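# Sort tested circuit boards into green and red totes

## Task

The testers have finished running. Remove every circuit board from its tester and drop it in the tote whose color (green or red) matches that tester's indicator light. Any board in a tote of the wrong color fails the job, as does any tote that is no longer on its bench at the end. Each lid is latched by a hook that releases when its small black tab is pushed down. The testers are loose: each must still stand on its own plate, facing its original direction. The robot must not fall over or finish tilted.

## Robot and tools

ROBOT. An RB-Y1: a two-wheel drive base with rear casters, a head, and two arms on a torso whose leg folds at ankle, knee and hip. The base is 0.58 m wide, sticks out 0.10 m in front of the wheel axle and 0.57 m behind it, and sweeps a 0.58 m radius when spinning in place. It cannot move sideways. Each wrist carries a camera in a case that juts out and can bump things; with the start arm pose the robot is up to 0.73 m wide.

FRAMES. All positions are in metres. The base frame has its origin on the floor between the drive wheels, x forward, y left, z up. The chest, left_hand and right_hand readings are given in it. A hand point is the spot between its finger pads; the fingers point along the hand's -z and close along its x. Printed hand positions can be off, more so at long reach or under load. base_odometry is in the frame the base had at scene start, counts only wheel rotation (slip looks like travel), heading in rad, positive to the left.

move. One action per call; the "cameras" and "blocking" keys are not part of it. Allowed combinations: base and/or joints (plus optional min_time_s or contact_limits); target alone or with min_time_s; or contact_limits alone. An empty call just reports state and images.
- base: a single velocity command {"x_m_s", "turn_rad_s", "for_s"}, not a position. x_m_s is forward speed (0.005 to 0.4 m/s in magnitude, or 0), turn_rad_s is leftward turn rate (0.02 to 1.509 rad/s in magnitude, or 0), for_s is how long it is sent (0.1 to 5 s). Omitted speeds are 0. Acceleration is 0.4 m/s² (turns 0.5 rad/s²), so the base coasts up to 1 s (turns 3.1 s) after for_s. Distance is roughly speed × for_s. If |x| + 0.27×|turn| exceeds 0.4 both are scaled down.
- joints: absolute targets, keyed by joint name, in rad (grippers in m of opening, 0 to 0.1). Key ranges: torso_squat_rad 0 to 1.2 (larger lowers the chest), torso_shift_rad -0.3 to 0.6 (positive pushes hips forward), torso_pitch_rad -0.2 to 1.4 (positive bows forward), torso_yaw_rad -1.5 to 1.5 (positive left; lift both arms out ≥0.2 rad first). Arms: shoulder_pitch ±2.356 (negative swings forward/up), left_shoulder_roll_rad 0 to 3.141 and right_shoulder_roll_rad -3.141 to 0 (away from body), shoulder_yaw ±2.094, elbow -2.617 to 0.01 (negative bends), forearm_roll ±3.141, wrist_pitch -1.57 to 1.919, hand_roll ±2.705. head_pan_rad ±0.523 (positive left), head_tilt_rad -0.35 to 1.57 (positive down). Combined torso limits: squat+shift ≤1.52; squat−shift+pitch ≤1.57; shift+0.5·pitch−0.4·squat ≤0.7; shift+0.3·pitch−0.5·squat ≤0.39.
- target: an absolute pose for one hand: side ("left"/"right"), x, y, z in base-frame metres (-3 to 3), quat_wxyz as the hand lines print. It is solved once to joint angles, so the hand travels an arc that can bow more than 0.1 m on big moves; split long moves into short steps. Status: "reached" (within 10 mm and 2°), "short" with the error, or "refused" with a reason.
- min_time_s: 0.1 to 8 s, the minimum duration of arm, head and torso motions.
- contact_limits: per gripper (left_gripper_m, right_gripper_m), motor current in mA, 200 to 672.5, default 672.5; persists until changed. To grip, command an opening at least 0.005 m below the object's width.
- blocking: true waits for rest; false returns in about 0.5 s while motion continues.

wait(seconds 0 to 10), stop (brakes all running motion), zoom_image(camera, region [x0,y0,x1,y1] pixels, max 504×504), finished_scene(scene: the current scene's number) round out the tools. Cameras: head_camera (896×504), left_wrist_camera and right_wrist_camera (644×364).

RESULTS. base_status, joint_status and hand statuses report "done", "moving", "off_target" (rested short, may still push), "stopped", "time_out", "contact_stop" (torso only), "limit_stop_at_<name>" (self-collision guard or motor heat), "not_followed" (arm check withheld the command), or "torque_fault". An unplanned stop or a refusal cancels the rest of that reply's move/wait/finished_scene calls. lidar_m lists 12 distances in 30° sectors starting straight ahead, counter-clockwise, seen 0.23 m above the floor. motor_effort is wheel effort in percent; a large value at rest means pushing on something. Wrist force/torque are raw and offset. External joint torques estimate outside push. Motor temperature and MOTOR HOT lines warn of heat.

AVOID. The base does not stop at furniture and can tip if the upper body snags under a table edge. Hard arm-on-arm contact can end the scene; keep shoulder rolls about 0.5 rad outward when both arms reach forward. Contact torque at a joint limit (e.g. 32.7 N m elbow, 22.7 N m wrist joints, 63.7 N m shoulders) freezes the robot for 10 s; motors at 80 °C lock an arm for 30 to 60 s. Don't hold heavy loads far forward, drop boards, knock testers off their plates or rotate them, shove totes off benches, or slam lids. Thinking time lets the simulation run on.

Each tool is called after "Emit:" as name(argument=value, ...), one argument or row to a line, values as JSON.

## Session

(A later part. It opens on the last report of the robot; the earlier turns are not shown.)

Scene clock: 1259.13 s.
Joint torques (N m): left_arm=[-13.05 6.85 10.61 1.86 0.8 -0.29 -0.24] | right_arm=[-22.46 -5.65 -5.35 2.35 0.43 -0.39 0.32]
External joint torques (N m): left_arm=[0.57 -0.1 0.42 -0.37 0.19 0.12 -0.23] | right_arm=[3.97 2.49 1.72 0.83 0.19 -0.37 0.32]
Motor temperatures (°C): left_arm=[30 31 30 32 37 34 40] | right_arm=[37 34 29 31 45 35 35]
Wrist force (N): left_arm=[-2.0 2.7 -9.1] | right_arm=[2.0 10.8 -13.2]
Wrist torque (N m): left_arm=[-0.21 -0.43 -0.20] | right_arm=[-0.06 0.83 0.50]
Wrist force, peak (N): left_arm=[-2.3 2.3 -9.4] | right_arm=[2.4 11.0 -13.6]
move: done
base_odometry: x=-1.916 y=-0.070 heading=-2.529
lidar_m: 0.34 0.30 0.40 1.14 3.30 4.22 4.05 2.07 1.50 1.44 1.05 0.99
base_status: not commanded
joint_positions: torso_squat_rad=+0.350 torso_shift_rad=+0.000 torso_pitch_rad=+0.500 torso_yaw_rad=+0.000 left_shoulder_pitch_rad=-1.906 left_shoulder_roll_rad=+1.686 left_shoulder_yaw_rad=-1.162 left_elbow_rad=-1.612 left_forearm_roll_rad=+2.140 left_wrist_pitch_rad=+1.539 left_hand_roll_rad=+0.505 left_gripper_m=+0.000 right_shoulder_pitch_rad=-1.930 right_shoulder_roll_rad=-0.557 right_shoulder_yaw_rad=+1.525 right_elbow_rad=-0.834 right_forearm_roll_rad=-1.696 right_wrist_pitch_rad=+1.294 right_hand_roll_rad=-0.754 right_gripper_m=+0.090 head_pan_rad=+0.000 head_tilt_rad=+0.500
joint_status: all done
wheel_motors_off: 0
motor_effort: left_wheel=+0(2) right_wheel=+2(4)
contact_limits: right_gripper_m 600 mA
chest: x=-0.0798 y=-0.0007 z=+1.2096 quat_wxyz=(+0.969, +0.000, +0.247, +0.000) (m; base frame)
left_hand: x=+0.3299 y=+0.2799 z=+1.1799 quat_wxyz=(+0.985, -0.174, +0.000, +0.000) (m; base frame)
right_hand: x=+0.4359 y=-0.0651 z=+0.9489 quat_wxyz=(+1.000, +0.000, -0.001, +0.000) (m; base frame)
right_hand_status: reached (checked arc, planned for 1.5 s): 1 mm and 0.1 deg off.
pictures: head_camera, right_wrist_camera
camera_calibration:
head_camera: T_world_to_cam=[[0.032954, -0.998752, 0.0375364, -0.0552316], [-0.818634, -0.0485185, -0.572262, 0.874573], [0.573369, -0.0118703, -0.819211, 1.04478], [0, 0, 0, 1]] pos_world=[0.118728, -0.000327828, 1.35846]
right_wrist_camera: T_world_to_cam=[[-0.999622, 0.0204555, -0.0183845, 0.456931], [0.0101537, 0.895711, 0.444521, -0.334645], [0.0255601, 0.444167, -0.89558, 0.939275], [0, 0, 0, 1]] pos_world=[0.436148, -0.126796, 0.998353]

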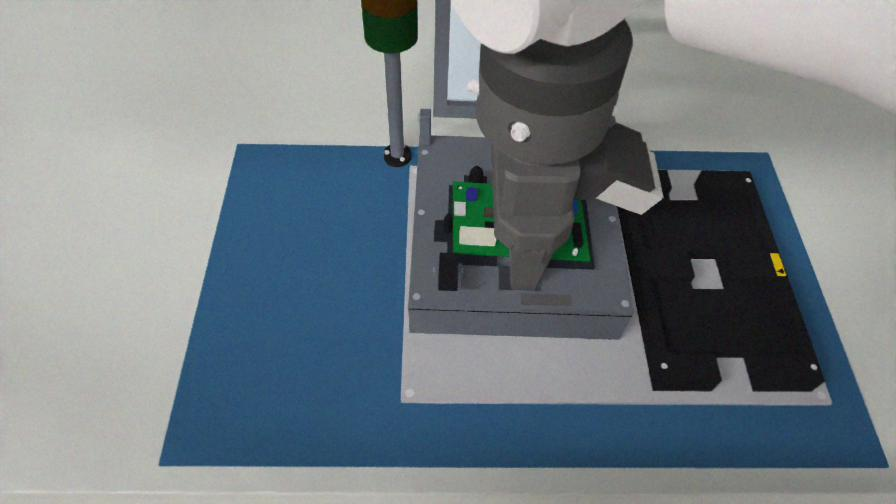

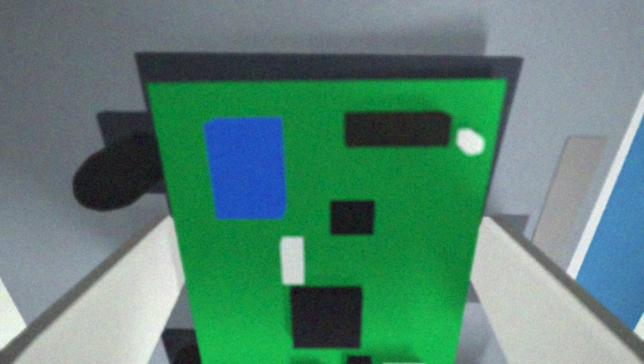

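Emit:
move(
  contact_limits={"right_gripper_m":350},
  cameras=[],
)

Emit:
move(
  joints={"right_gripper_m":0.055},
  cameras=["right_wrist_camera"],
)

Emit:
move(
  contact_limits={"right_gripper_m":650},
  cameras=[],
)

Emit:
move(
  target={"side":"right","x":0.436,"y":-0.065,"z":0.955,"quat_wxyz":[0.9996,-0.026,0,0]},
  min_time_s=2,
  cameras=["head_camera","right_wrist_camera"],
)

Emit:
zoom_image(
  camera="head_camera",
  region=[400, 140, 640, 340],
)

Scene clock: 1270.50 s.
Joint torques (N m): left_arm=[-13.06 6.79 10.73 1.88 0.83 -0.3 -0.27] | right_arm=[-22.67 -5.28 -5.37 2.4 0.4 -0.35 0.41]
External joint torques (N m): left_arm=[0.56 -0.17 0.53 -0.36 0.22 0.1 -0.27] | right_arm=[3.76 2.86 1.7 0.87 0.16 -0.33 0.41]
Motor temperatures (°C): left_arm=[30 31 30 32 37 34 40] | right_arm=[37 34 29 31 45 35 35]
Wrist force (N): left_arm=[-1.7 2.6 -9.0] | right_arm=[2.2 10.7 -12.8]
Wrist torque (N m): left_arm=[-0.22 -0.40 -0.20] | right_arm=[-0.08 0.85 0.51]
Wrist force, peak (N): left_arm=[-2.2 2.8 -9.3] | right_arm=[2.4 11.2 -13.2]
base_odometry: x=-1.916 y=-0.070 heading=-2.529
lidar_m: 0.34 0.29 0.40 1.14 3.31 4.22 4.05 2.07 1.50 1.44 1.04 0.99
base_status: not commanded
joint_positions: torso_squat_rad=+0.350 torso_shift_rad=+0.000 torso_pitch_rad=+0.500 torso_yaw_rad=+0.000 left_shoulder_pitch_rad=-1.906 left_shoulder_roll_rad=+1.686 left_shoulder_yaw_rad=-1.162 left_elbow_rad=-1.612 left_forearm_roll_rad=+2.140 left_wrist_pitch_rad=+1.539 left_hand_roll_rad=+0.505 left_gripper_m=+0.000 right_shoulder_pitch_rad=-1.930 right_shoulder_roll_rad=-0.557 right_shoulder_yaw_rad=+1.525 right_elbow_rad=-0.834 right_forearm_roll_rad=-1.696 right_wrist_pitch_rad=+1.294 right_hand_roll_rad=-0.754 right_gripper_m=+0.090 head_pan_rad=+0.000 head_tilt_rad=+0.500
joint_status: not commanded
wheel_motors_off: 0
motor_effort: left_wheel=-1(1) right_wheel=+3(4)
contact_limits: right_gripper_m 350 mA
chest: x=-0.0798 y=-0.0007 z=+1.2096 quat_wxyz=(+0.969, +0.000, +0.247, +0.000) (m; base frame)
left_hand: x=+0.3299 y=+0.2799 z=+1.1799 quat_wxyz=(+0.985, -0.174, +0.000, +0.000) (m; base frame)
right_hand: x=+0.4359 y=-0.0652 z=+0.9489 quat_wxyz=(+1.000, +0.000, -0.001, +0.000) (m; base frame)
pictures: none
No camera images: "cameras" was empty.

Scene clock: 1271.37 s.
Joint torques (N m): left_arm=[-13.35 6.84 10.75 1.72 0.82 -0.23 -0.26] | right_arm=[-22.65 -5.45 -5.56 2.11 0 0.08 0.32]
External joint torques (N m): left_arm=[0.27 -0.11 0.55 -0.51 0.21 0.18 -0.26] | right_arm=[3.78 2.69 1.51 0.58 -0.25 0.1 0.32]
Motor temperatures (°C): left_arm=[30 31 30 32 37 34 40] | right_arm=[37 34 29 31 45 35 35]
Wrist force (N): left_arm=[-2.0 2.6 -8.8] | right_arm=[3.9 11.2 -12.2]
Wrist torque (N m): left_arm=[-0.21 -0.43 -0.19] | right_arm=[-0.05 0.82 0.58]
Wrist force, peak (N): left_arm=[-2.1 2.8 -9.2] | right_arm=[4.3 11.1 -14.4]
move: off_target
base_odometry: x=-1.916 y=-0.070 heading=-2.529
lidar_m: 0.34 0.30 0.40 1.14 3.31 4.22 4.04 2.08 1.50 1.44 1.05 0.99
base_status: not commanded
joint_positions: torso_squat_rad=+0.350 torso_shift_rad=+0.000 torso_pitch_rad=+0.500 torso_yaw_rad=+0.000 left_shoulder_pitch_rad=-1.906 left_shoulder_roll_rad=+1.686 left_shoulder_yaw_rad=-1.162 left_elbow_rad=-1.612 left_forearm_roll_rad=+2.140 left_wrist_pitch_rad=+1.539 left_hand_roll_rad=+0.505 left_gripper_m=+0.000 right_shoulder_pitch_rad=-1.930 right_shoulder_roll_rad=-0.557 right_shoulder_yaw_rad=+1.525 right_elbow_rad=-0.834 right_forearm_roll_rad=-1.696 right_wrist_pitch_rad=+1.294 right_hand_roll_rad=-0.754 right_gripper_m=+0.071 head_pan_rad=+0.000 head_tilt_rad=+0.500
joint_status: right_gripper_m off_target (ended at +0.071, target +0.055)
wheel_motors_off: 0
motor_effort: left_wheel=-1(2) right_wheel=+2(4)
contact_limits: right_gripper_m 350 mA
chest: x=-0.0798 y=-0.0007 z=+1.2096 quat_wxyz=(+0.969, +0.000, +0.247, +0.000) (m; base frame)
left_hand: x=+0.3299 y=+0.2799 z=+1.1799 quat_wxyz=(+0.985, -0.174, +0.000, +0.000) (m; base frame)
right_hand: x=+0.4359 y=-0.0652 z=+0.9489 quat_wxyz=(+1.000, +0.000, -0.001, +0.000) (m; base frame)
pictures: right_wrist_camera
camera_calibration:
right_wrist_camera: T_world_to_cam=[[-0.999618, 0.0204793, -0.018539, 0.457124], [0.0101063, 0.895708, 0.444528, -0.334621], [0.0257092, 0.444171, -0.895573, 0.939211], [0, 0, 0, 1]] pos_world=[0.436185, -0.126808, 0.998355]

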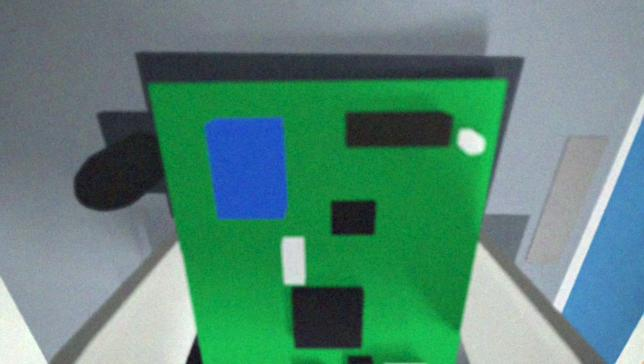

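Scene clock: 1271.67 s.
Joint torques (N m): left_arm=[-13.07 6.84 10.67 1.72 0.84 -0.28 -0.23] | right_arm=[-22.6 -5.58 -5.51 2.01 -0.02 0.14 0.21]
External joint torques (N m): left_arm=[0.55 -0.12 0.47 -0.52 0.23 0.12 -0.23] | right_arm=[3.83 2.56 1.56 0.48 -0.27 0.16 0.21]
Motor temperatures (°C): left_arm=[30 31 30 32 37 34 40] | right_arm=[37 34 29 31 45 35 35]
Wrist force (N): left_arm=[-2.2 2.4 -8.8] | right_arm=[4.5 11.1 -12.2]
Wrist torque (N m): left_arm=[-0.19 -0.47 -0.20] | right_arm=[-0.05 0.80 0.62]
Wrist force, peak (N): left_arm=[-2.0 2.6 -9.2] | right_arm=[4.8 11.3 -14.2]
base_odometry: x=-1.916 y=-0.070 heading=-2.529
lidar_m: 0.35 0.30 0.40 1.14 3.31 4.22 4.05 2.08 1.50 1.44 1.05 0.99
base_status: not commanded
joint_positions: torso_squat_rad=+0.350 torso_shift_rad=+0.000 torso_pitch_rad=+0.500 torso_yaw_rad=+0.000 left_shoulder_pitch_rad=-1.906 left_shoulder_roll_rad=+1.686 left_shoulder_yaw_rad=-1.162 left_elbow_rad=-1.612 left_forearm_roll_rad=+2.140 left_wrist_pitch_rad=+1.539 left_hand_roll_rad=+0.505 left_gripper_m=+0.000 right_shoulder_pitch_rad=-1.930 right_shoulder_roll_rad=-0.557 right_shoulder_yaw_rad=+1.525 right_elbow_rad=-0.834 right_forearm_roll_rad=-1.696 right_wrist_pitch_rad=+1.294 right_hand_roll_rad=-0.754 right_gripper_m=+0.070 head_pan_rad=+0.000 head_tilt_rad=+0.500
joint_status: not commanded
wheel_motors_off: 0
motor_effort: left_wheel=-1(1) right_wheel=+1(2)
contact_limits: right_gripper_m 650 mA
chest: x=-0.0798 y=-0.0007 z=+1.2096 quat_wxyz=(+0.969, +0.000, +0.247, +0.000) (m; base frame)
left_hand: x=+0.3299 y=+0.2799 z=+1.1799 quat_wxyz=(+0.985, -0.174, +0.000, +0.000) (m; base frame)
right_hand: x=+0.4359 y=-0.0652 z=+0.9489 quat_wxyz=(+1.000, +0.000, -0.001, +0.000) (m; base frame)
pictures: none
No camera images: "cameras" was empty.

Scene clock: 1274.00 s.
Joint torques (N m): left_arm=[-13.32 6.9 10.82 1.77 0.85 -0.24 -0.25] | right_arm=[-26.07 -5.32 -5.45 2.46 0.44 0.31 -0.37]
External joint torques (N m): left_arm=[0.29 -0.05 0.63 -0.46 0.24 0.16 -0.24] | right_arm=[0.48 2.81 1.3 0.71 0.12 0.26 -0.37]
Motor temperatures (°C): left_arm=[30 31 30 32 37 34 40] | right_arm=[37 34 29 31 45 35 35]
Wrist force (N): left_arm=[-1.8 2.5 -8.9] | right_arm=[2.3 10.9 -13.2]
Wrist torque (N m): left_arm=[-0.19 -0.41 -0.19] | right_arm=[-0.06 0.85 0.50]
Wrist force, peak (N): left_arm=[-2.2 2.8 -9.2] | right_arm=[6.8 15.9 -19.0]
move: done
base_odometry: x=-1.916 y=-0.070 heading=-2.529
lidar_m: 0.35 0.29 0.39 1.14 3.30 4.22 4.04 2.07 1.50 1.44 1.05 0.99
base_status: not commanded
joint_positions: torso_squat_rad=+0.350 torso_shift_rad=+0.000 torso_pitch_rad=+0.500 torso_yaw_rad=+0.000 left_shoulder_pitch_rad=-1.906 left_shoulder_roll_rad=+1.686 left_shoulder_yaw_rad=-1.162 left_elbow_rad=-1.612 left_forearm_roll_rad=+2.140 left_wrist_pitch_rad=+1.539 left_hand_roll_rad=+0.505 left_gripper_m=+0.000 right_shoulder_pitch_rad=-1.957 right_shoulder_roll_rad=-0.527 right_shoulder_yaw_rad=+1.543 right_elbow_rad=-0.806 right_forearm_roll_rad=-1.683 right_wrist_pitch_rad=+1.334 right_hand_roll_rad=-0.768 right_gripper_m=+0.070 head_pan_rad=+0.000 head_tilt_rad=+0.500
joint_status: all done
wheel_motors_off: 0
motor_effort: left_wheel=-1(2) right_wheel=+2(4)
contact_limits: right_gripper_m 650 mA
chest: x=-0.0797 y=-0.0007 z=+1.2096 quat_wxyz=(+0.969, +0.000, +0.247, +0.000) (m; base frame)
left_hand: x=+0.3299 y=+0.2799 z=+1.1799 quat_wxyz=(+0.985, -0.174, +0.000, +0.000) (m; base frame)
right_hand: x=+0.4362 y=-0.0652 z=+0.9554 quat_wxyz=(+1.000, -0.025, -0.002, +0.000) (m; base frame)
right_hand_status: reached (checked arc, planned for 2.0 s): 1 mm and 0.3 deg off.
pictures: head_camera, right_wrist_camera
camera_calibration:
head_camera: T_world_to_cam=[[0.0329601, -0.998752, 0.0375325, -0.0552273], [-0.818656, -0.0485208, -0.572231, 0.874558], [0.573338, -0.0118654, -0.819233, 1.04479], [0, 0, 0, 1]] pos_world=[0.118767, -0.000327273, 1.35844]
right_wrist_camera: T_world_to_cam=[[-0.999558, 0.0201933, -0.021834, 0.460675], [0.00980339, 0.916836, 0.399145, -0.292671], [0.0280782, 0.398754, -0.916628, 0.961226], [0, 0, 0, 1]] pos_world=[0.436351, -0.124264, 1.00796]

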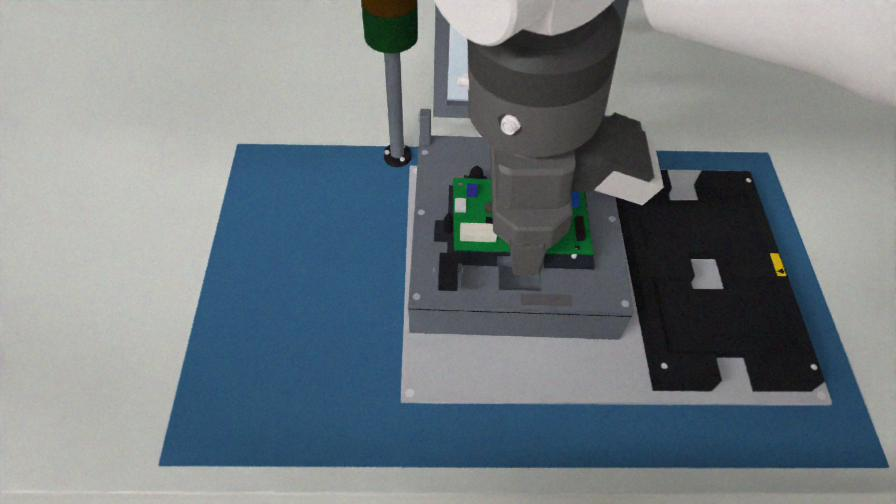

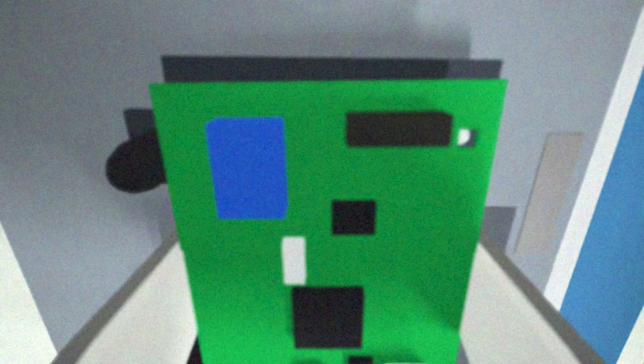

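Scaled by 2.100 from the camera's 896x504 image, which has a finer 1280x720 frame.

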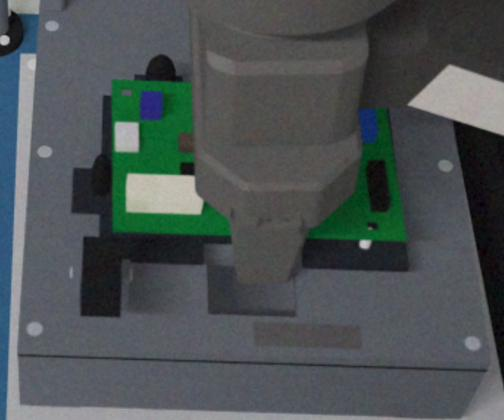

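Emit:
move(
  target={"side":"right","x":0.436,"y":-0.065,"z":0.985,"quat_wxyz":[0.9996,-0.026,0,0]},
  min_time_s=2,
  cameras=["head_camera","right_wrist_camera"],
)

Emit:
move(
  target={"side":"right","x":0.436,"y":-0.067,"z":1.09,"quat_wxyz":[1,0,0,0]},
  min_time_s=2,
  cameras=[],
)

Emit:
move(
  target={"side":"right","x":0.33,"y":-0.25,"z":1.18,"quat_wxyz":[1,0,0,0]},
  min_time_s=2.5,
  cameras=["head_camera","right_wrist_camera"],
)

Emit:
zoom_image(
  camera="head_camera",
  region=[390, 120, 660, 410],
)

Scene clock: 1282.93 s.
Joint torques (N m): left_arm=[-13.07 6.76 10.78 1.75 0.9 -0.33 -0.29] | right_arm=[-26.18 -9.16 -8.23 1.22 -0.31 0.25 -0.36]
External joint torques (N m): left_arm=[0.55 -0.19 0.59 -0.48 0.29 0.07 -0.29] | right_arm=[0.4 -0.92 -1.1 -0.61 -0.63 0.19 -0.36]
Motor temperatures (°C): left_arm=[30 31 30 32 37 34 40] | right_arm=[37 34 29 31 45 35 35]
Wrist force (N): left_arm=[-1.8 2.8 -9.0] | right_arm=[2.4 11.3 -13.6]
Wrist torque (N m): left_arm=[-0.23 -0.41 -0.19] | right_arm=[-0.12 0.87 0.51]
Wrist force, peak (N): left_arm=[-2.3 2.6 -9.3] | right_arm=[2.2 11.1 -13.9]
move: done
base_odometry: x=-1.916 y=-0.070 heading=-2.529
lidar_m: 0.33 0.30 0.39 1.14 3.30 4.23 4.04 2.06 1.51 1.44 1.05 0.99
base_status: not commanded
joint_positions: torso_squat_rad=+0.350 torso_shift_rad=+0.000 torso_pitch_rad=+0.500 torso_yaw_rad=+0.000 left_shoulder_pitch_rad=-1.906 left_shoulder_roll_rad=+1.686 left_shoulder_yaw_rad=-1.162 left_elbow_rad=-1.612 left_forearm_roll_rad=+2.140 left_wrist_pitch_rad=+1.539 left_hand_roll_rad=+0.505 left_gripper_m=+0.000 right_shoulder_pitch_rad=-2.007 right_shoulder_roll_rad=-0.563 right_shoulder_yaw_rad=+1.529 right_elbow_rad=-0.852 right_forearm_roll_rad=-1.701 right_wrist_pitch_rad=+1.389 right_hand_roll_rad=-0.785 right_gripper_m=+0.070 head_pan_rad=+0.000 head_tilt_rad=+0.500
joint_status: all done
wheel_motors_off: 0
motor_effort: left_wheel=+0(2) right_wheel=+3(5)
contact_limits: right_gripper_m 650 mA
chest: x=-0.0797 y=-0.0007 z=+1.2096 quat_wxyz=(+0.969, +0.000, +0.247, +0.000) (m; base frame)
left_hand: x=+0.3299 y=+0.2799 z=+1.1799 quat_wxyz=(+0.985, -0.174, +0.000, +0.000) (m; base frame)
right_hand: x=+0.4360 y=-0.0650 z=+0.9849 quat_wxyz=(+1.000, -0.026, +0.000, +0.000) (m; base frame)
right_hand_status: reached (checked arc, planned for 2.0 s): 0 mm and 0.0 deg off.
pictures: head_camera, right_wrist_camera
camera_calibration:
head_camera: T_world_to_cam=[[0.0329599, -0.998752, 0.0375324, -0.0552273], [-0.818656, -0.0485206, -0.572231, 0.874558], [0.573338, -0.0118654, -0.819233, 1.04479], [0, 0, 0, 1]] pos_world=[0.118767, -0.00032741, 1.35844]
right_wrist_camera: T_world_to_cam=[[-0.99966, 0.0190811, -0.017795, 0.457058], [0.0104617, 0.91794, 0.39658, -0.302301], [0.0239019, 0.396259, -0.917828, 0.990974], [0, 0, 0, 1]] pos_world=[0.436379, -0.123909, 1.03756]

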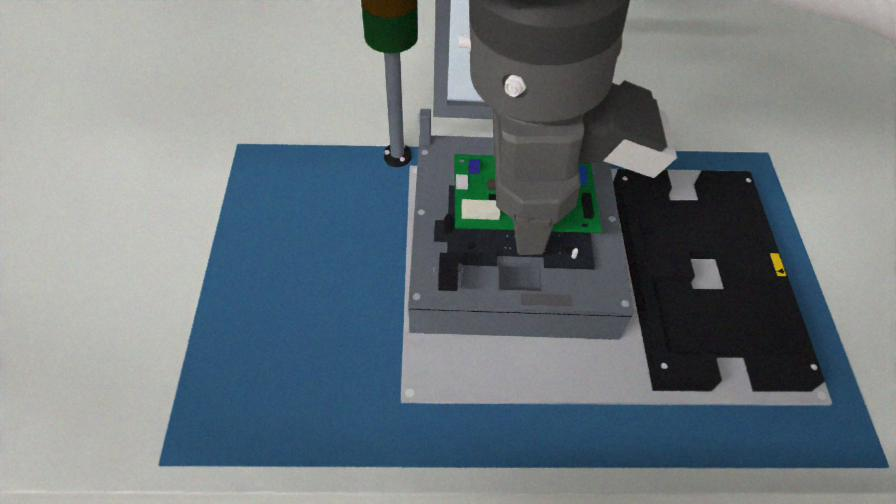

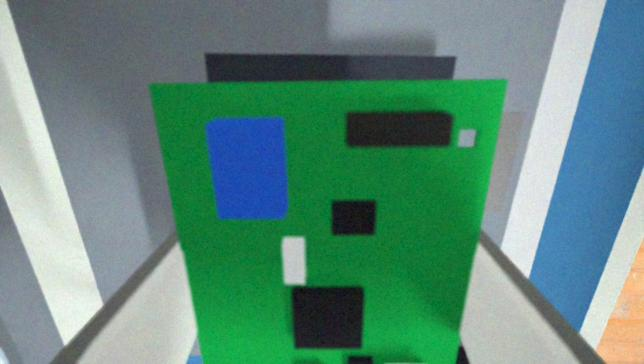

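Scene clock: 1285.27 s.
Joint torques (N m): left_arm=[-13.19 6.84 10.72 1.84 0.9 -0.34 -0.25] | right_arm=[-25.7 -8.98 -8.85 1.24 -0.33 0.2 -0.18]
External joint torques (N m): left_arm=[0.42 -0.12 0.52 -0.39 0.29 0.06 -0.24] | right_arm=[0.55 -0.79 -0.99 -0.76 -0.58 0.22 -0.18]
Motor temperatures (°C): left_arm=[30 31 30 32 37 34 40] | right_arm=[37 34 29 31 45 35 35]
Wrist force (N): left_arm=[-2.0 2.6 -8.9] | right_arm=[2.0 10.9 -13.8]
Wrist torque (N m): left_arm=[-0.21 -0.43 -0.20] | right_arm=[-0.05 0.83 0.49]
Wrist force, peak (N): left_arm=[-2.2 2.4 -9.4] | right_arm=[2.0 11.5 -13.7]
move: done
base_odometry: x=-1.916 y=-0.070 heading=-2.529
lidar_m: 0.35 0.30 0.40 1.14 3.32 4.22 4.04 2.08 1.50 1.44 1.05 0.99
base_status: not commanded
joint_positions: torso_squat_rad=+0.350 torso_shift_rad=+0.000 torso_pitch_rad=+0.500 torso_yaw_rad=+0.000 left_shoulder_pitch_rad=-1.906 left_shoulder_roll_rad=+1.686 left_shoulder_yaw_rad=-1.162 left_elbow_rad=-1.612 left_forearm_roll_rad=+2.140 left_wrist_pitch_rad=+1.539 left_hand_roll_rad=+0.505 left_gripper_m=+0.000 right_shoulder_pitch_rad=-2.166 right_shoulder_roll_rad=-0.686 right_shoulder_yaw_rad=+1.454 right_elbow_rad=-0.932 right_forearm_roll_rad=-1.790 right_wrist_pitch_rad=+1.548 right_hand_roll_rad=-0.785 right_gripper_m=+0.070 head_pan_rad=+0.000 head_tilt_rad=+0.500
joint_status: all done
wheel_motors_off: 0
motor_effort: left_wheel=+0(2) right_wheel=+2(4)
contact_limits: right_gripper_m 650 mA
chest: x=-0.0797 y=-0.0007 z=+1.2096 quat_wxyz=(+0.969, +0.000, +0.247, +0.000) (m; base frame)
left_hand: x=+0.3299 y=+0.2799 z=+1.1799 quat_wxyz=(+0.985, -0.174, +0.000, +0.000) (m; base frame)
right_hand: x=+0.4360 y=-0.0670 z=+1.0899 quat_wxyz=(+1.000, +0.000, +0.000, +0.000) (m; base frame)
right_hand_status: reached (checked arc, planned for 2.0 s): 0 mm and 0.0 deg off.
pictures: none
No camera images: "cameras" was empty.

Scene clock: 1288.10 s.
Joint torques (N m): left_arm=[-12.97 6.83 10.79 1.71 0.88 -0.3 -0.26] | right_arm=[-17.06 -4.37 -10.7 2.25 -0.25 0.12 -0.38]
External joint torques (N m): left_arm=[0.65 -0.12 0.59 -0.52 0.27 0.1 -0.25] | right_arm=[-0.19 -0.51 -0.52 -0.62 -0.5 0.13 -0.38]
Motor temperatures (°C): left_arm=[30 31 30 32 37 34 40] | right_arm=[37 34 29 31 45 35 35]
Wrist force (N): left_arm=[-2.1 2.4 -9.2] | right_arm=[2.3 10.9 -13.6]
Wrist torque (N m): left_arm=[-0.19 -0.44 -0.18] | right_arm=[-0.07 0.84 0.54]
Wrist force, peak (N): left_arm=[-1.8 2.6 -9.3] | right_arm=[2.2 11.2 -14.0]
move: done
base_odometry: x=-1.916 y=-0.070 heading=-2.529
lidar_m: 0.35 0.30 0.40 1.15 3.31 4.22 4.04 2.07 1.50 1.44 1.05 0.99
base_status: not commanded
joint_positions: torso_squat_rad=+0.350 torso_shift_rad=+0.000 torso_pitch_rad=+0.500 torso_yaw_rad=+0.000 left_shoulder_pitch_rad=-1.906 left_shoulder_roll_rad=+1.686 left_shoulder_yaw_rad=-1.162 left_elbow_rad=-1.612 left_forearm_roll_rad=+2.140 left_wrist_pitch_rad=+1.539 left_hand_roll_rad=+0.505 left_gripper_m=+0.000 right_shoulder_pitch_rad=-2.214 right_shoulder_roll_rad=-1.492 right_shoulder_yaw_rad=+1.381 right_elbow_rad=-1.717 right_forearm_roll_rad=-1.917 right_wrist_pitch_rad=+1.679 right_hand_roll_rad=-0.815 right_gripper_m=+0.070 head_pan_rad=+0.000 head_tilt_rad=+0.500
joint_status: all done
wheel_motors_off: 0
motor_effort: left_wheel=+0(2) right_wheel=+2(4)
contact_limits: right_gripper_m 650 mA
chest: x=-0.0797 y=-0.0007 z=+1.2096 quat_wxyz=(+0.969, +0.000, +0.247, +0.000) (m; base frame)
left_hand: x=+0.3299 y=+0.2799 z=+1.1799 quat_wxyz=(+0.985, -0.174, +0.000, +0.000) (m; base frame)
right_hand: x=+0.3300 y=-0.2500 z=+1.1799 quat_wxyz=(+1.000, +0.000, +0.000, +0.000) (m; base frame)
right_hand_status: reached (checked arc, planned for 2.5 s): 0 mm and 0.0 deg off.
pictures: head_camera, right_wrist_camera
camera_calibration:
head_camera: T_world_to_cam=[[0.0329428, -0.998752, 0.0375409, -0.0552391], [-0.818657, -0.0485114, -0.572231, 0.874557], [0.573338, -0.0118822, -0.819233, 1.04479], [0, 0, 0, 1]] pos_world=[0.118767, -0.000329822, 1.35844]
right_wrist_camera: T_world_to_cam=[[-0.999655, 0.0202006, -0.0167746, 0.357204], [0.0106603, 0.896067, 0.443791, -0.269936], [0.023996, 0.44346, -0.895973, 1.23177], [0, 0, 0, 1]] pos_world=[0.3304, -0.311576, 1.22942]

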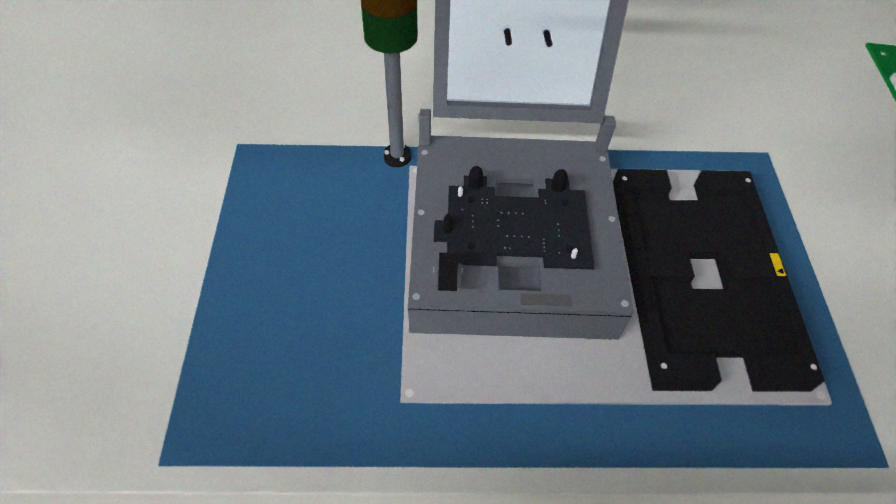

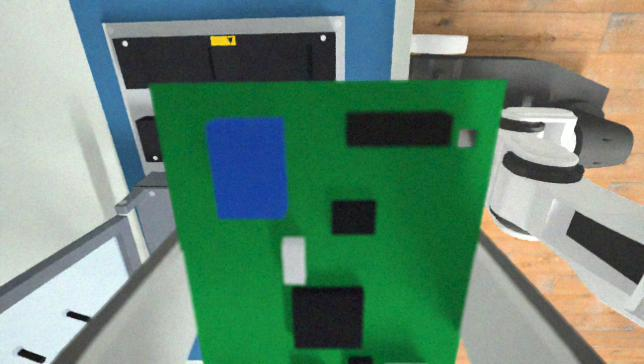

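Scaled by 1.738 from the camera's 896x504 image, which has a finer 1280x720 frame.

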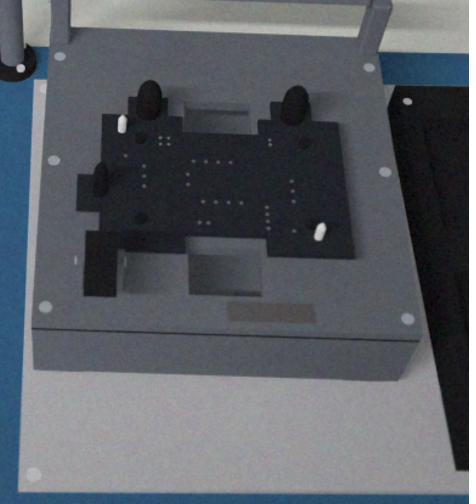

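Emit:
move(
  base={"x_m_s":-0.2,"for_s":3.75},
  cameras=[],
)

Emit:
move(
  joints={"torso_pitch_rad":0.2},
  min_time_s=2,
  cameras=["head_camera"],
)

Emit:
zoom_image(
  camera="head_camera",
  region=[300, 150, 700, 450],
)

Scene clock: 1302.47 s.
Joint torques (N m): left_arm=[-13.06 6.92 10.63 1.81 0.83 -0.28 -0.27] | right_arm=[-16.51 -4.03 -10.25 2.58 -0.12 0.07 -0.31]
External joint torques (N m): left_arm=[0.55 -0.03 0.43 -0.42 0.22 0.12 -0.27] | right_arm=[0.35 -0.17 -0.07 -0.29 -0.37 0.09 -0.31]
Motor temperatures (°C): left_arm=[30 31 30 32 37 34 40] | right_arm=[37 34 29 31 45 35 35]
Wrist force (N): left_arm=[-2.3 2.5 -9.1] | right_arm=[2.2 11.0 -13.6]
Wrist torque (N m): left_arm=[-0.18 -0.47 -0.19] | right_arm=[-0.09 0.84 0.53]
Wrist force, peak (N): left_arm=[-2.3 2.6 -9.4] | right_arm=[2.1 11.3 -14.0]
move: done
base_odometry: x=-1.300 y=+0.363 heading=-2.529
lidar_m: 1.04 1.07 1.50 3.18 3.30 3.44 3.30 2.09 1.51 1.45 1.49 1.45
base_status: done (sent for 3.77 of 3.77 s)
joint_positions: torso_squat_rad=+0.350 torso_shift_rad=+0.000 torso_pitch_rad=+0.500 torso_yaw_rad=+0.000 left_shoulder_pitch_rad=-1.906 left_shoulder_roll_rad=+1.686 left_shoulder_yaw_rad=-1.162 left_elbow_rad=-1.612 left_forearm_roll_rad=+2.140 left_wrist_pitch_rad=+1.539 left_hand_roll_rad=+0.505 left_gripper_m=+0.000 right_shoulder_pitch_rad=-2.214 right_shoulder_roll_rad=-1.492 right_shoulder_yaw_rad=+1.381 right_elbow_rad=-1.717 right_forearm_roll_rad=-1.917 right_wrist_pitch_rad=+1.679 right_hand_roll_rad=-0.815 right_gripper_m=+0.070 head_pan_rad=+0.000 head_tilt_rad=+0.500
joint_status: not commanded
wheel_motors_off: 0
motor_effort: left_wheel=-3(22) right_wheel=+4(21)
contact_limits: right_gripper_m 650 mA
chest: x=-0.0798 y=-0.0007 z=+1.2096 quat_wxyz=(+0.969, +0.000, +0.247, +0.000) (m; base frame)
left_hand: x=+0.3299 y=+0.2799 z=+1.1799 quat_wxyz=(+0.985, -0.174, +0.000, +0.000) (m; base frame)
right_hand: x=+0.3300 y=-0.2500 z=+1.1800 quat_wxyz=(+1.000, +0.000, +0.000, +0.000) (m; base frame)
pictures: none
No camera images: "cameras" was empty.

Scene clock: 1304.80 s.
Joint torques (N m): left_arm=[-12.05 2.91 9.9 2.63 0.59 -0.75 -0.31] | right_arm=[-14.96 -0.62 -9.23 3.84 0.32 -0.34 -0.28]
External joint torques (N m): left_arm=[0.75 -0.07 0.49 -0.55 0.29 0.14 -0.29] | right_arm=[0.26 0.12 -0.08 -0.43 -0.36 0.1 -0.3]
Motor temperatures (°C): left_arm=[30 31 30 32 37 34 40] | right_arm=[37 34 29 31 45 35 35]
Wrist force (N): left_arm=[-3.9 2.4 -8.7] | right_arm=[0.2 10.9 -13.4]
Wrist torque (N m): left_arm=[-0.18 -0.54 -0.17] | right_arm=[-0.07 0.72 0.50]
Wrist force, peak (N): left_arm=[-3.9 2.3 -9.1] | right_arm=[1.7 11.3 -13.8]
move: done
base_odometry: x=-1.300 y=+0.363 heading=-2.529
lidar_m: 1.04 1.07 1.51 3.19 3.30 3.45 3.30 2.08 1.51 1.45 1.50 1.45
base_status: not commanded
joint_positions: torso_squat_rad=+0.350 torso_shift_rad=+0.000 torso_pitch_rad=+0.200 torso_yaw_rad=+0.000 left_shoulder_pitch_rad=-1.906 left_shoulder_roll_rad=+1.686 left_shoulder_yaw_rad=-1.162 left_elbow_rad=-1.612 left_forearm_roll_rad=+2.140 left_wrist_pitch_rad=+1.539 left_hand_roll_rad=+0.505 left_gripper_m=+0.000 right_shoulder_pitch_rad=-2.214 right_shoulder_roll_rad=-1.492 right_shoulder_yaw_rad=+1.381 right_elbow_rad=-1.717 right_forearm_roll_rad=-1.917 right_wrist_pitch_rad=+1.679 right_hand_roll_rad=-0.815 right_gripper_m=+0.070 head_pan_rad=+0.000 head_tilt_rad=+0.500
joint_status: all done
wheel_motors_off: 0
motor_effort: left_wheel=-2(3) right_wheel=+3(5)
contact_limits: right_gripper_m 650 mA
chest: x=-0.1666 y=-0.0007 z=+1.2413 quat_wxyz=(+0.995, +0.000, +0.100, +0.000) (m; base frame)
left_hand: x=+0.2336 y=+0.2798 z=+1.3340 quat_wxyz=(+0.974, -0.172, -0.147, -0.026) (m; base frame)
right_hand: x=+0.2335 y=-0.2501 z=+1.3341 quat_wxyz=(+0.989, +0.000, -0.149, +0.000) (m; base frame)
pictures: head_camera
camera_calibration:
head_camera: T_world_to_cam=[[0.020178, -0.998757, 0.0455693, -0.0656807], [-0.612996, -0.0483652, -0.788604, 1.12442], [0.789828, -0.0120214, -0.613211, 0.900899], [0, 0, 0, 1]] pos_world=[-0.0209661, -0.0003863, 1.44215]

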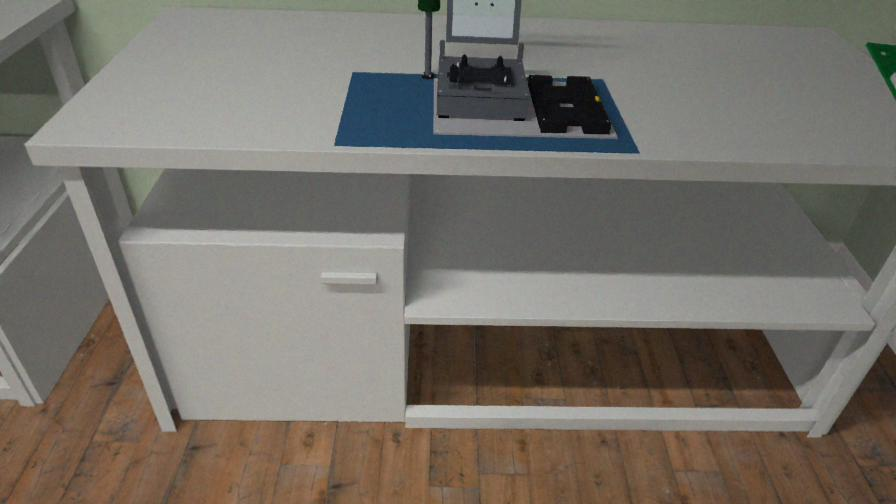

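Scaled by 1.260 from the camera's 896x504 image, which has a finer 1280x720 frame.

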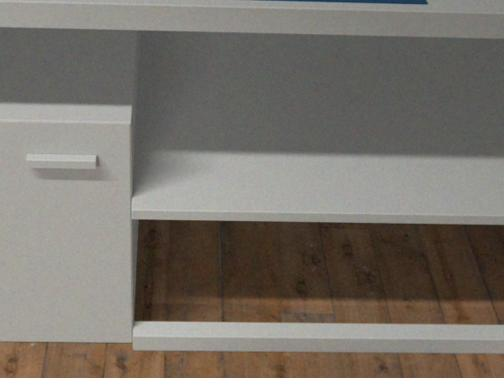

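Emit:
zoom_image(
  camera="head_camera",
  region=[400, 20, 640, 160],
)

Emit:
move(
  base={"turn_rad_s":0.5,"for_s":4.927},
  cameras=["head_camera"],
)

Scaled by 2.100 from the camera's 896x504 image, which has a finer 1280x720 frame.

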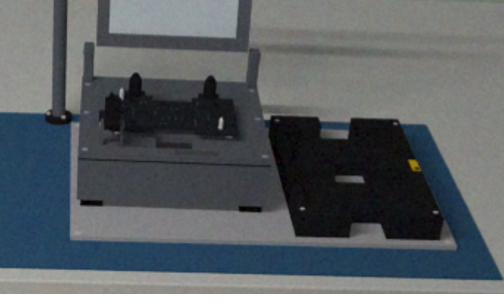

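Scene clock: 1313.63 s.
Joint torques (N m): left_arm=[-12.14 2.87 9.72 2.66 0.55 -0.83 -0.28] | right_arm=[-14.92 -0.65 -9.29 3.91 0.25 -0.4 -0.33]
External joint torques (N m): left_arm=[0.66 -0.12 0.32 -0.52 0.25 0.06 -0.26] | right_arm=[0.3 0.09 -0.14 -0.36 -0.43 0.03 -0.34]
Motor temperatures (°C): left_arm=[30 31 30 32 37 34 40] | right_arm=[36 33 29 31 45 35 35]
Wrist force (N): left_arm=[-3.7 2.4 -8.6] | right_arm=[0.4 11.2 -13.1]
Wrist torque (N m): left_arm=[-0.18 -0.52 -0.18] | right_arm=[-0.10 0.74 0.50]
Wrist force, peak (N): left_arm=[-3.8 2.8 -9.0] | right_arm=[0.2 11.3 -13.6]
move: done
base_odometry: x=-1.300 y=+0.363 heading=-0.063
lidar_m: 3.64 3.33 2.51 1.59 1.44 1.44 1.46 1.05 1.05 1.22 2.63 3.20
base_status: done (sent for 4.93 of 4.93 s)
joint_positions: torso_squat_rad=+0.350 torso_shift_rad=+0.000 torso_pitch_rad=+0.200 torso_yaw_rad=+0.000 left_shoulder_pitch_rad=-1.906 left_shoulder_roll_rad=+1.686 left_shoulder_yaw_rad=-1.162 left_elbow_rad=-1.612 left_forearm_roll_rad=+2.140 left_wrist_pitch_rad=+1.539 left_hand_roll_rad=+0.505 left_gripper_m=+0.000 right_shoulder_pitch_rad=-2.214 right_shoulder_roll_rad=-1.492 right_shoulder_yaw_rad=+1.381 right_elbow_rad=-1.717 right_forearm_roll_rad=-1.917 right_wrist_pitch_rad=+1.679 right_hand_roll_rad=-0.815 right_gripper_m=+0.070 head_pan_rad=+0.000 head_tilt_rad=+0.500
joint_status: not commanded
wheel_motors_off: 0
motor_effort: left_wheel=+0(25) right_wheel=+5(26)
contact_limits: right_gripper_m 650 mA
chest: x=-0.1666 y=-0.0007 z=+1.2413 quat_wxyz=(+0.995, +0.000, +0.100, +0.000) (m; base frame)
left_hand: x=+0.2336 y=+0.2798 z=+1.3340 quat_wxyz=(+0.974, -0.172, -0.147, -0.026) (m; base frame)
right_hand: x=+0.2335 y=-0.2501 z=+1.3341 quat_wxyz=(+0.989, +0.000, -0.149, +0.000) (m; base frame)
pictures: head_camera
camera_calibration:
head_camera: T_world_to_cam=[[0.0201522, -0.998759, 0.0455547, -0.065682], [-0.613006, -0.0483378, -0.788598, 1.12441], [0.789822, -0.0120333, -0.613219, 0.900901], [0, 0, 0, 1]] pos_world=[-0.0209549, -0.000407909, 1.44215]

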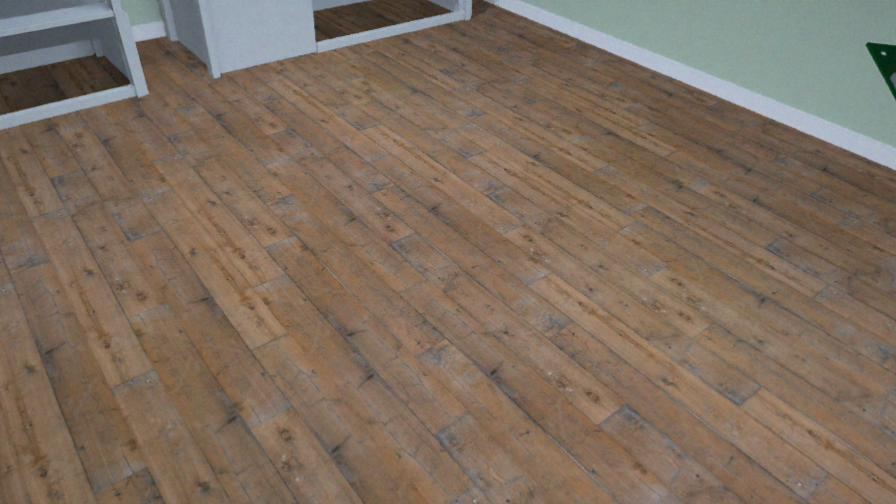

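Emit:
move(
  base={"x_m_s":0.33,"for_s":4.63},
  cameras=[],
)

Emit:
move(
  base={"x_m_s":0.33,"for_s":4.63},
  cameras=[],
)

Emit:
move(
  base={"turn_rad_s":0.4,"for_s":1.68},
  joints={"head_tilt_rad":0.35},
  cameras=["head_camera","right_wrist_camera"],
)

Scene clock: 1326.03 s.
Joint torques (N m): left_arm=[-12.05 2.79 9.85 2.64 0.5 -0.82 -0.23] | right_arm=[-14.62 -0.61 -9.18 3.95 0.3 -0.45 -0.33]
External joint torques (N m): left_arm=[0.75 -0.2 0.44 -0.55 0.2 0.07 -0.21] | right_arm=[0.59 0.13 -0.03 -0.32 -0.38 -0.01 -0.35]
Motor temperatures (°C): left_arm=[30 31 30 32 37 34 40] | right_arm=[36 33 29 31 45 35 35]
Wrist force (N): left_arm=[-3.7 2.6 -8.7] | right_arm=[0.3 11.2 -13.3]
Wrist torque (N m): left_arm=[-0.19 -0.52 -0.17] | right_arm=[-0.12 0.74 0.52]
Wrist force, peak (N): left_arm=[-3.3 2.6 -9.3] | right_arm=[0.3 11.1 -13.8]
move: done
base_odometry: x=+0.226 y=+0.268 heading=-0.062
lidar_m: 2.74 2.09 2.10 2.56 2.41 2.43 2.98 2.19 2.59 2.44 2.21 2.23
base_status: done (sent for 4.63 of 4.63 s)
joint_positions: torso_squat_rad=+0.350 torso_shift_rad=+0.000 torso_pitch_rad=+0.200 torso_yaw_rad=+0.000 left_shoulder_pitch_rad=-1.906 left_shoulder_roll_rad=+1.686 left_shoulder_yaw_rad=-1.162 left_elbow_rad=-1.612 left_forearm_roll_rad=+2.140 left_wrist_pitch_rad=+1.539 left_hand_roll_rad=+0.505 left_gripper_m=+0.000 right_shoulder_pitch_rad=-2.214 right_shoulder_roll_rad=-1.492 right_shoulder_yaw_rad=+1.381 right_elbow_rad=-1.717 right_forearm_roll_rad=-1.917 right_wrist_pitch_rad=+1.679 right_hand_roll_rad=-0.815 right_gripper_m=+0.070 head_pan_rad=+0.000 head_tilt_rad=+0.500
joint_status: not commanded
wheel_motors_off: 0
motor_effort: left_wheel=+0(27) right_wheel=-4(29)
contact_limits: right_gripper_m 650 mA
chest: x=-0.1666 y=-0.0007 z=+1.2413 quat_wxyz=(+0.995, +0.000, +0.100, +0.000) (m; base frame)
left_hand: x=+0.2337 y=+0.2798 z=+1.3339 quat_wxyz=(+0.974, -0.172, -0.147, -0.026) (m; base frame)
right_hand: x=+0.2336 y=-0.2501 z=+1.3340 quat_wxyz=(+0.989, +0.000, -0.149, +0.000) (m; base frame)
pictures: none
No camera images: "cameras" was empty.

Scene clock: 1331.87 s.
Joint torques (N m): left_arm=[-12.06 2.81 9.81 2.76 0.5 -0.69 -0.25] | right_arm=[-14.62 -0.69 -9.2 4.05 0.35 -0.37 -0.34]
External joint torques (N m): left_arm=[0.74 -0.17 0.4 -0.43 0.2 0.21 -0.23] | right_arm=[0.59 0.05 -0.05 -0.22 -0.33 0.07 -0.36]
Motor temperatures (°C): left_arm=[30 31 30 32 37 34 40] | right_arm=[36 33 29 31 45 35 35]
Wrist force (N): left_arm=[-3.7 2.5 -8.5] | right_arm=[0.2 11.0 -13.0]
Wrist torque (N m): left_arm=[-0.21 -0.50 -0.18] | right_arm=[-0.10 0.74 0.50]
Wrist force, peak (N): left_arm=[-4.1 2.5 -9.1] | right_arm=[0.3 11.2 -13.9]
move: done
base_odometry: x=+1.752 y=+0.173 heading=-0.062
lidar_m: 1.23 1.59 0.97 1.16 2.54 3.41 3.75 3.47 2.16 1.37 1.24 1.25
base_status: done (sent for 4.63 of 4.63 s)
joint_positions: torso_squat_rad=+0.350 torso_shift_rad=+0.000 torso_pitch_rad=+0.200 torso_yaw_rad=+0.000 left_shoulder_pitch_rad=-1.906 left_shoulder_roll_rad=+1.686 left_shoulder_yaw_rad=-1.162 left_elbow_rad=-1.612 left_forearm_roll_rad=+2.140 left_wrist_pitch_rad=+1.539 left_hand_roll_rad=+0.505 left_gripper_m=+0.000 right_shoulder_pitch_rad=-2.214 right_shoulder_roll_rad=-1.492 right_shoulder_yaw_rad=+1.381 right_elbow_rad=-1.717 right_forearm_roll_rad=-1.917 right_wrist_pitch_rad=+1.679 right_hand_roll_rad=-0.815 right_gripper_m=+0.070 head_pan_rad=+0.000 head_tilt_rad=+0.500
joint_status: not commanded
wheel_motors_off: 0
motor_effort: left_wheel=+0(27) right_wheel=-6(21)
contact_limits: right_gripper_m 650 mA
chest: x=-0.1666 y=-0.0007 z=+1.2413 quat_wxyz=(+0.995, +0.000, +0.100, +0.000) (m; base frame)
left_hand: x=+0.2337 y=+0.2798 z=+1.3340 quat_wxyz=(+0.974, -0.172, -0.147, -0.026) (m; base frame)
right_hand: x=+0.2336 y=-0.2501 z=+1.3341 quat_wxyz=(+0.989, +0.000, -0.149, +0.000) (m; base frame)
pictures: none
No camera images: "cameras" was empty.

Scene clock: 1334.63 s.
Joint torques (N m): left_arm=[-12 2.66 9.79 2.7 0.53 -0.73 -0.25] | right_arm=[-14.51 -0.55 -9.13 4 0.31 -0.43 -0.36]
External joint torques (N m): left_arm=[0.79 -0.32 0.39 -0.49 0.23 0.16 -0.23] | right_arm=[0.71 0.19 0.02 -0.27 -0.37 0.01 -0.38]
Motor temperatures (°C): left_arm=[30 31 30 32 37 34 40] | right_arm=[36 33 29 31 45 35 35]
Wrist force (N): left_arm=[-3.9 2.6 -8.9] | right_arm=[0.3 11.2 -13.2]
Wrist torque (N m): left_arm=[-0.18 -0.53 -0.17] | right_arm=[-0.09 0.76 0.50]
Wrist force, peak (N): left_arm=[-4.0 2.8 -8.9] | right_arm=[0.2 11.2 -13.6]
move: done
base_odometry: x=+1.752 y=+0.173 heading=+0.604
lidar_m: 1.08 0.97 1.26 3.10 3.49 3.58 3.46 1.83 1.31 1.25 1.28 1.23
base_status: done (sent for 1.67 of 1.67 s)
joint_positions: torso_squat_rad=+0.350 torso_shift_rad=+0.000 torso_pitch_rad=+0.200 torso_yaw_rad=+0.000 left_shoulder_pitch_rad=-1.906 left_shoulder_roll_rad=+1.686 left_shoulder_yaw_rad=-1.162 left_elbow_rad=-1.612 left_forearm_roll_rad=+2.140 left_wrist_pitch_rad=+1.539 left_hand_roll_rad=+0.505 left_gripper_m=+0.000 right_shoulder_pitch_rad=-2.214 right_shoulder_roll_rad=-1.492 right_shoulder_yaw_rad=+1.381 right_elbow_rad=-1.717 right_forearm_roll_rad=-1.917 right_wrist_pitch_rad=+1.679 right_hand_roll_rad=-0.815 right_gripper_m=+0.070 head_pan_rad=+0.000 head_tilt_rad=+0.350
joint_status: all done
wheel_motors_off: 0
motor_effort: left_wheel=+0(28) right_wheel=+3(26)
contact_limits: right_gripper_m 650 mA
chest: x=-0.1666 y=-0.0007 z=+1.2413 quat_wxyz=(+0.995, +0.000, +0.100, +0.000) (m; base frame)
left_hand: x=+0.2337 y=+0.2798 z=+1.3340 quat_wxyz=(+0.974, -0.172, -0.147, -0.026) (m; base frame)
right_hand: x=+0.2336 y=-0.2501 z=+1.3341 quat_wxyz=(+0.989, +0.000, -0.149, +0.000) (m; base frame)
pictures: head_camera, right_wrist_camera
camera_calibration:
head_camera: T_world_to_cam=[[0.0129876, -0.998761, 0.0480454, -0.0700134], [-0.488403, -0.0482642, -0.871283, 1.25605], [0.872522, -0.0121496, -0.488424, 0.730719], [0, 0, 0, 1]] pos_world=[-0.0232011, -0.00042647, 1.45464]
right_wrist_camera: T_world_to_cam=[[-0.949978, 0.0203795, -0.31165, 0.645229], [-0.12094, 0.896012, 0.427242, -0.28442], [0.28795, 0.443562, -0.848727, 1.24762], [0, 0, 0, 1]] pos_world=[0.219305, -0.311701, 1.38149]

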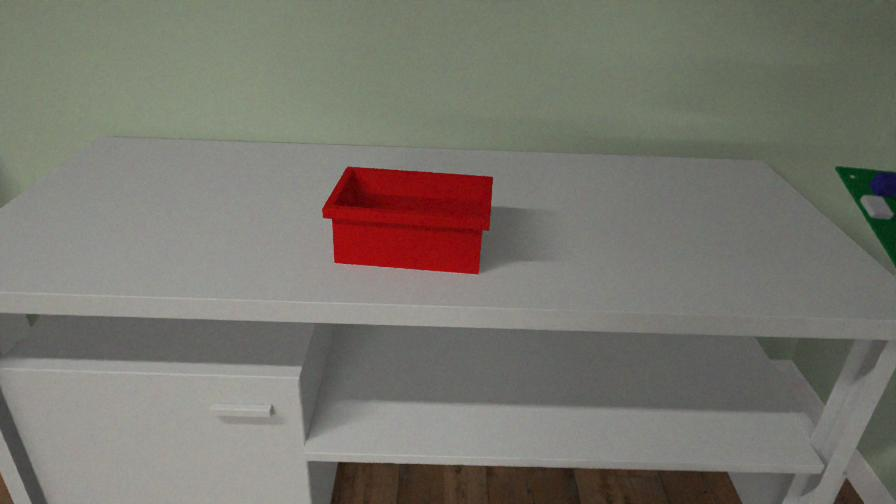

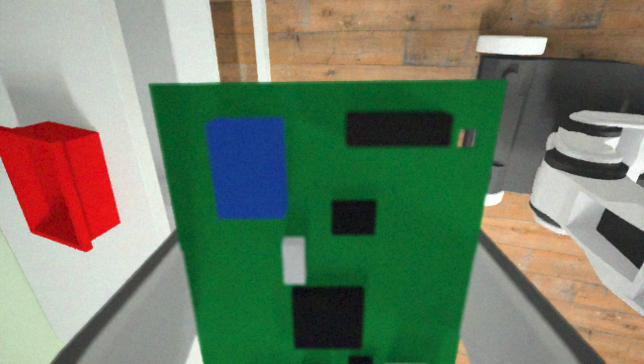

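Emit:
move(
  base={"x_m_s":0.2,"for_s":3.17},
  cameras=[],
)

Emit:
move(
  joints={"torso_pitch_rad":0.5,"head_tilt_rad":0.45},
  min_time_s=2,
  cameras=["head_camera"],
)

Scene clock: 1343.97 s.
Joint torques (N m): left_arm=[-11.95 2.59 9.99 2.67 0.52 -0.75 -0.27] | right_arm=[-14.45 -0.79 -8.99 3.92 0.3 -0.37 -0.28]
External joint torques (N m): left_arm=[0.84 -0.39 0.58 -0.51 0.22 0.15 -0.25] | right_arm=[0.77 -0.05 0.16 -0.35 -0.38 0.07 -0.29]
Motor temperatures (°C): left_arm=[30 31 30 32 37 34 40] | right_arm=[36 33 29 31 45 35 35]
Wrist force (N): left_arm=[-3.8 2.5 -8.5] | right_arm=[0.0 11.0 -12.8]
Wrist torque (N m): left_arm=[-0.18 -0.52 -0.18] | right_arm=[-0.07 0.71 0.51]
Wrist force, peak (N): left_arm=[-3.8 2.7 -9.1] | right_arm=[0.3 11.1 -13.8]
move: done
base_odometry: x=+2.273 y=+0.533 heading=+0.605
lidar_m: 0.96 0.40 0.42 1.27 3.47 4.18 4.09 1.80 1.29 1.23 0.86 1.00
base_status: done (sent for 3.17 of 3.17 s)
joint_positions: torso_squat_rad=+0.350 torso_shift_rad=+0.000 torso_pitch_rad=+0.200 torso_yaw_rad=+0.000 left_shoulder_pitch_rad=-1.906 left_shoulder_roll_rad=+1.686 left_shoulder_yaw_rad=-1.162 left_elbow_rad=-1.612 left_forearm_roll_rad=+2.140 left_wrist_pitch_rad=+1.539 left_hand_roll_rad=+0.505 left_gripper_m=+0.000 right_shoulder_pitch_rad=-2.214 right_shoulder_roll_rad=-1.492 right_shoulder_yaw_rad=+1.381 right_elbow_rad=-1.717 right_forearm_roll_rad=-1.917 right_wrist_pitch_rad=+1.679 right_hand_roll_rad=-0.815 right_gripper_m=+0.070 head_pan_rad=+0.000 head_tilt_rad=+0.350
joint_status: not commanded
wheel_motors_off: 0
motor_effort: left_wheel=+0(27) right_wheel=-2(29)
contact_limits: right_gripper_m 650 mA
chest: x=-0.1665 y=-0.0007 z=+1.2413 quat_wxyz=(+0.995, +0.000, +0.100, +0.000) (m; base frame)
left_hand: x=+0.2337 y=+0.2798 z=+1.3339 quat_wxyz=(+0.974, -0.172, -0.147, -0.026) (m; base frame)
right_hand: x=+0.2336 y=-0.2501 z=+1.3340 quat_wxyz=(+0.989, +0.000, -0.149, +0.000) (m; base frame)
pictures: none
No camera images: "cameras" was empty.

Scene clock: 1346.27 s.
Joint torques (N m): left_arm=[-12.78 6.5 10.59 1.79 0.8 -0.26 -0.31] | right_arm=[-16.16 -3.76 -9.97 2.69 0.02 -0.05 -0.31]
External joint torques (N m): left_arm=[0.83 -0.45 0.4 -0.45 0.19 0.15 -0.3] | right_arm=[0.71 0.11 0.21 -0.18 -0.23 -0.04 -0.3]
Motor temperatures (°C): left_arm=[30 31 30 32 37 34 40] | right_arm=[36 33 29 31 45 35 35]
Wrist force (N): left_arm=[-2.2 2.5 -9.1] | right_arm=[1.9 11.0 -13.6]
Wrist torque (N m): left_arm=[-0.17 -0.46 -0.18] | right_arm=[-0.10 0.80 0.52]
Wrist force, peak (N): left_arm=[-3.6 2.7 -9.1] | right_arm=[1.7 11.2 -13.9]
move: done
base_odometry: x=+2.273 y=+0.533 heading=+0.605
lidar_m: 0.95 0.41 0.42 1.27 3.48 4.18 4.09 1.79 1.29 1.23 0.86 1.00
base_status: not commanded
joint_positions: torso_squat_rad=+0.350 torso_shift_rad=+0.000 torso_pitch_rad=+0.500 torso_yaw_rad=+0.000 left_shoulder_pitch_rad=-1.906 left_shoulder_roll_rad=+1.686 left_shoulder_yaw_rad=-1.162 left_elbow_rad=-1.612 left_forearm_roll_rad=+2.140 left_wrist_pitch_rad=+1.539 left_hand_roll_rad=+0.505 left_gripper_m=+0.000 right_shoulder_pitch_rad=-2.214 right_shoulder_roll_rad=-1.492 right_shoulder_yaw_rad=+1.381 right_elbow_rad=-1.717 right_forearm_roll_rad=-1.917 right_wrist_pitch_rad=+1.679 right_hand_roll_rad=-0.815 right_gripper_m=+0.070 head_pan_rad=+0.000 head_tilt_rad=+0.450
joint_status: all done
wheel_motors_off: 0
motor_effort: left_wheel=+0(3) right_wheel=-2(4)
contact_limits: right_gripper_m 650 mA
chest: x=-0.0797 y=-0.0007 z=+1.2096 quat_wxyz=(+0.969, +0.000, +0.247, +0.000) (m; base frame)
left_hand: x=+0.3300 y=+0.2799 z=+1.1799 quat_wxyz=(+0.985, -0.174, +0.000, +0.000) (m; base frame)
right_hand: x=+0.3300 y=-0.2500 z=+1.1800 quat_wxyz=(+1.000, +0.000, +0.000, +0.000) (m; base frame)
pictures: head_camera
camera_calibration:
head_camera: T_world_to_cam=[[0.0309574, -0.998754, 0.0391298, -0.0573789], [-0.789081, -0.0484504, -0.612376, 0.928725], [0.613509, -0.011919, -0.789598, 1.00258], [0, 0, 0, 1]] pos_world=[0.119526, -0.000360708, 1.36261]

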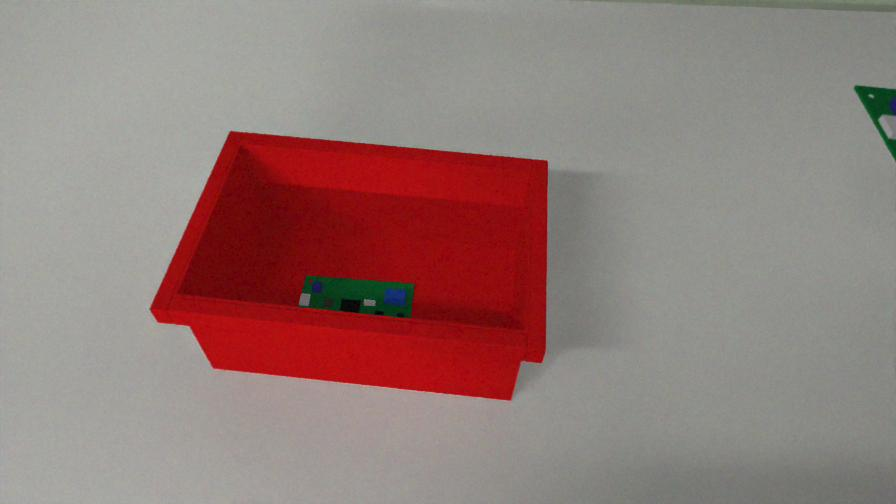

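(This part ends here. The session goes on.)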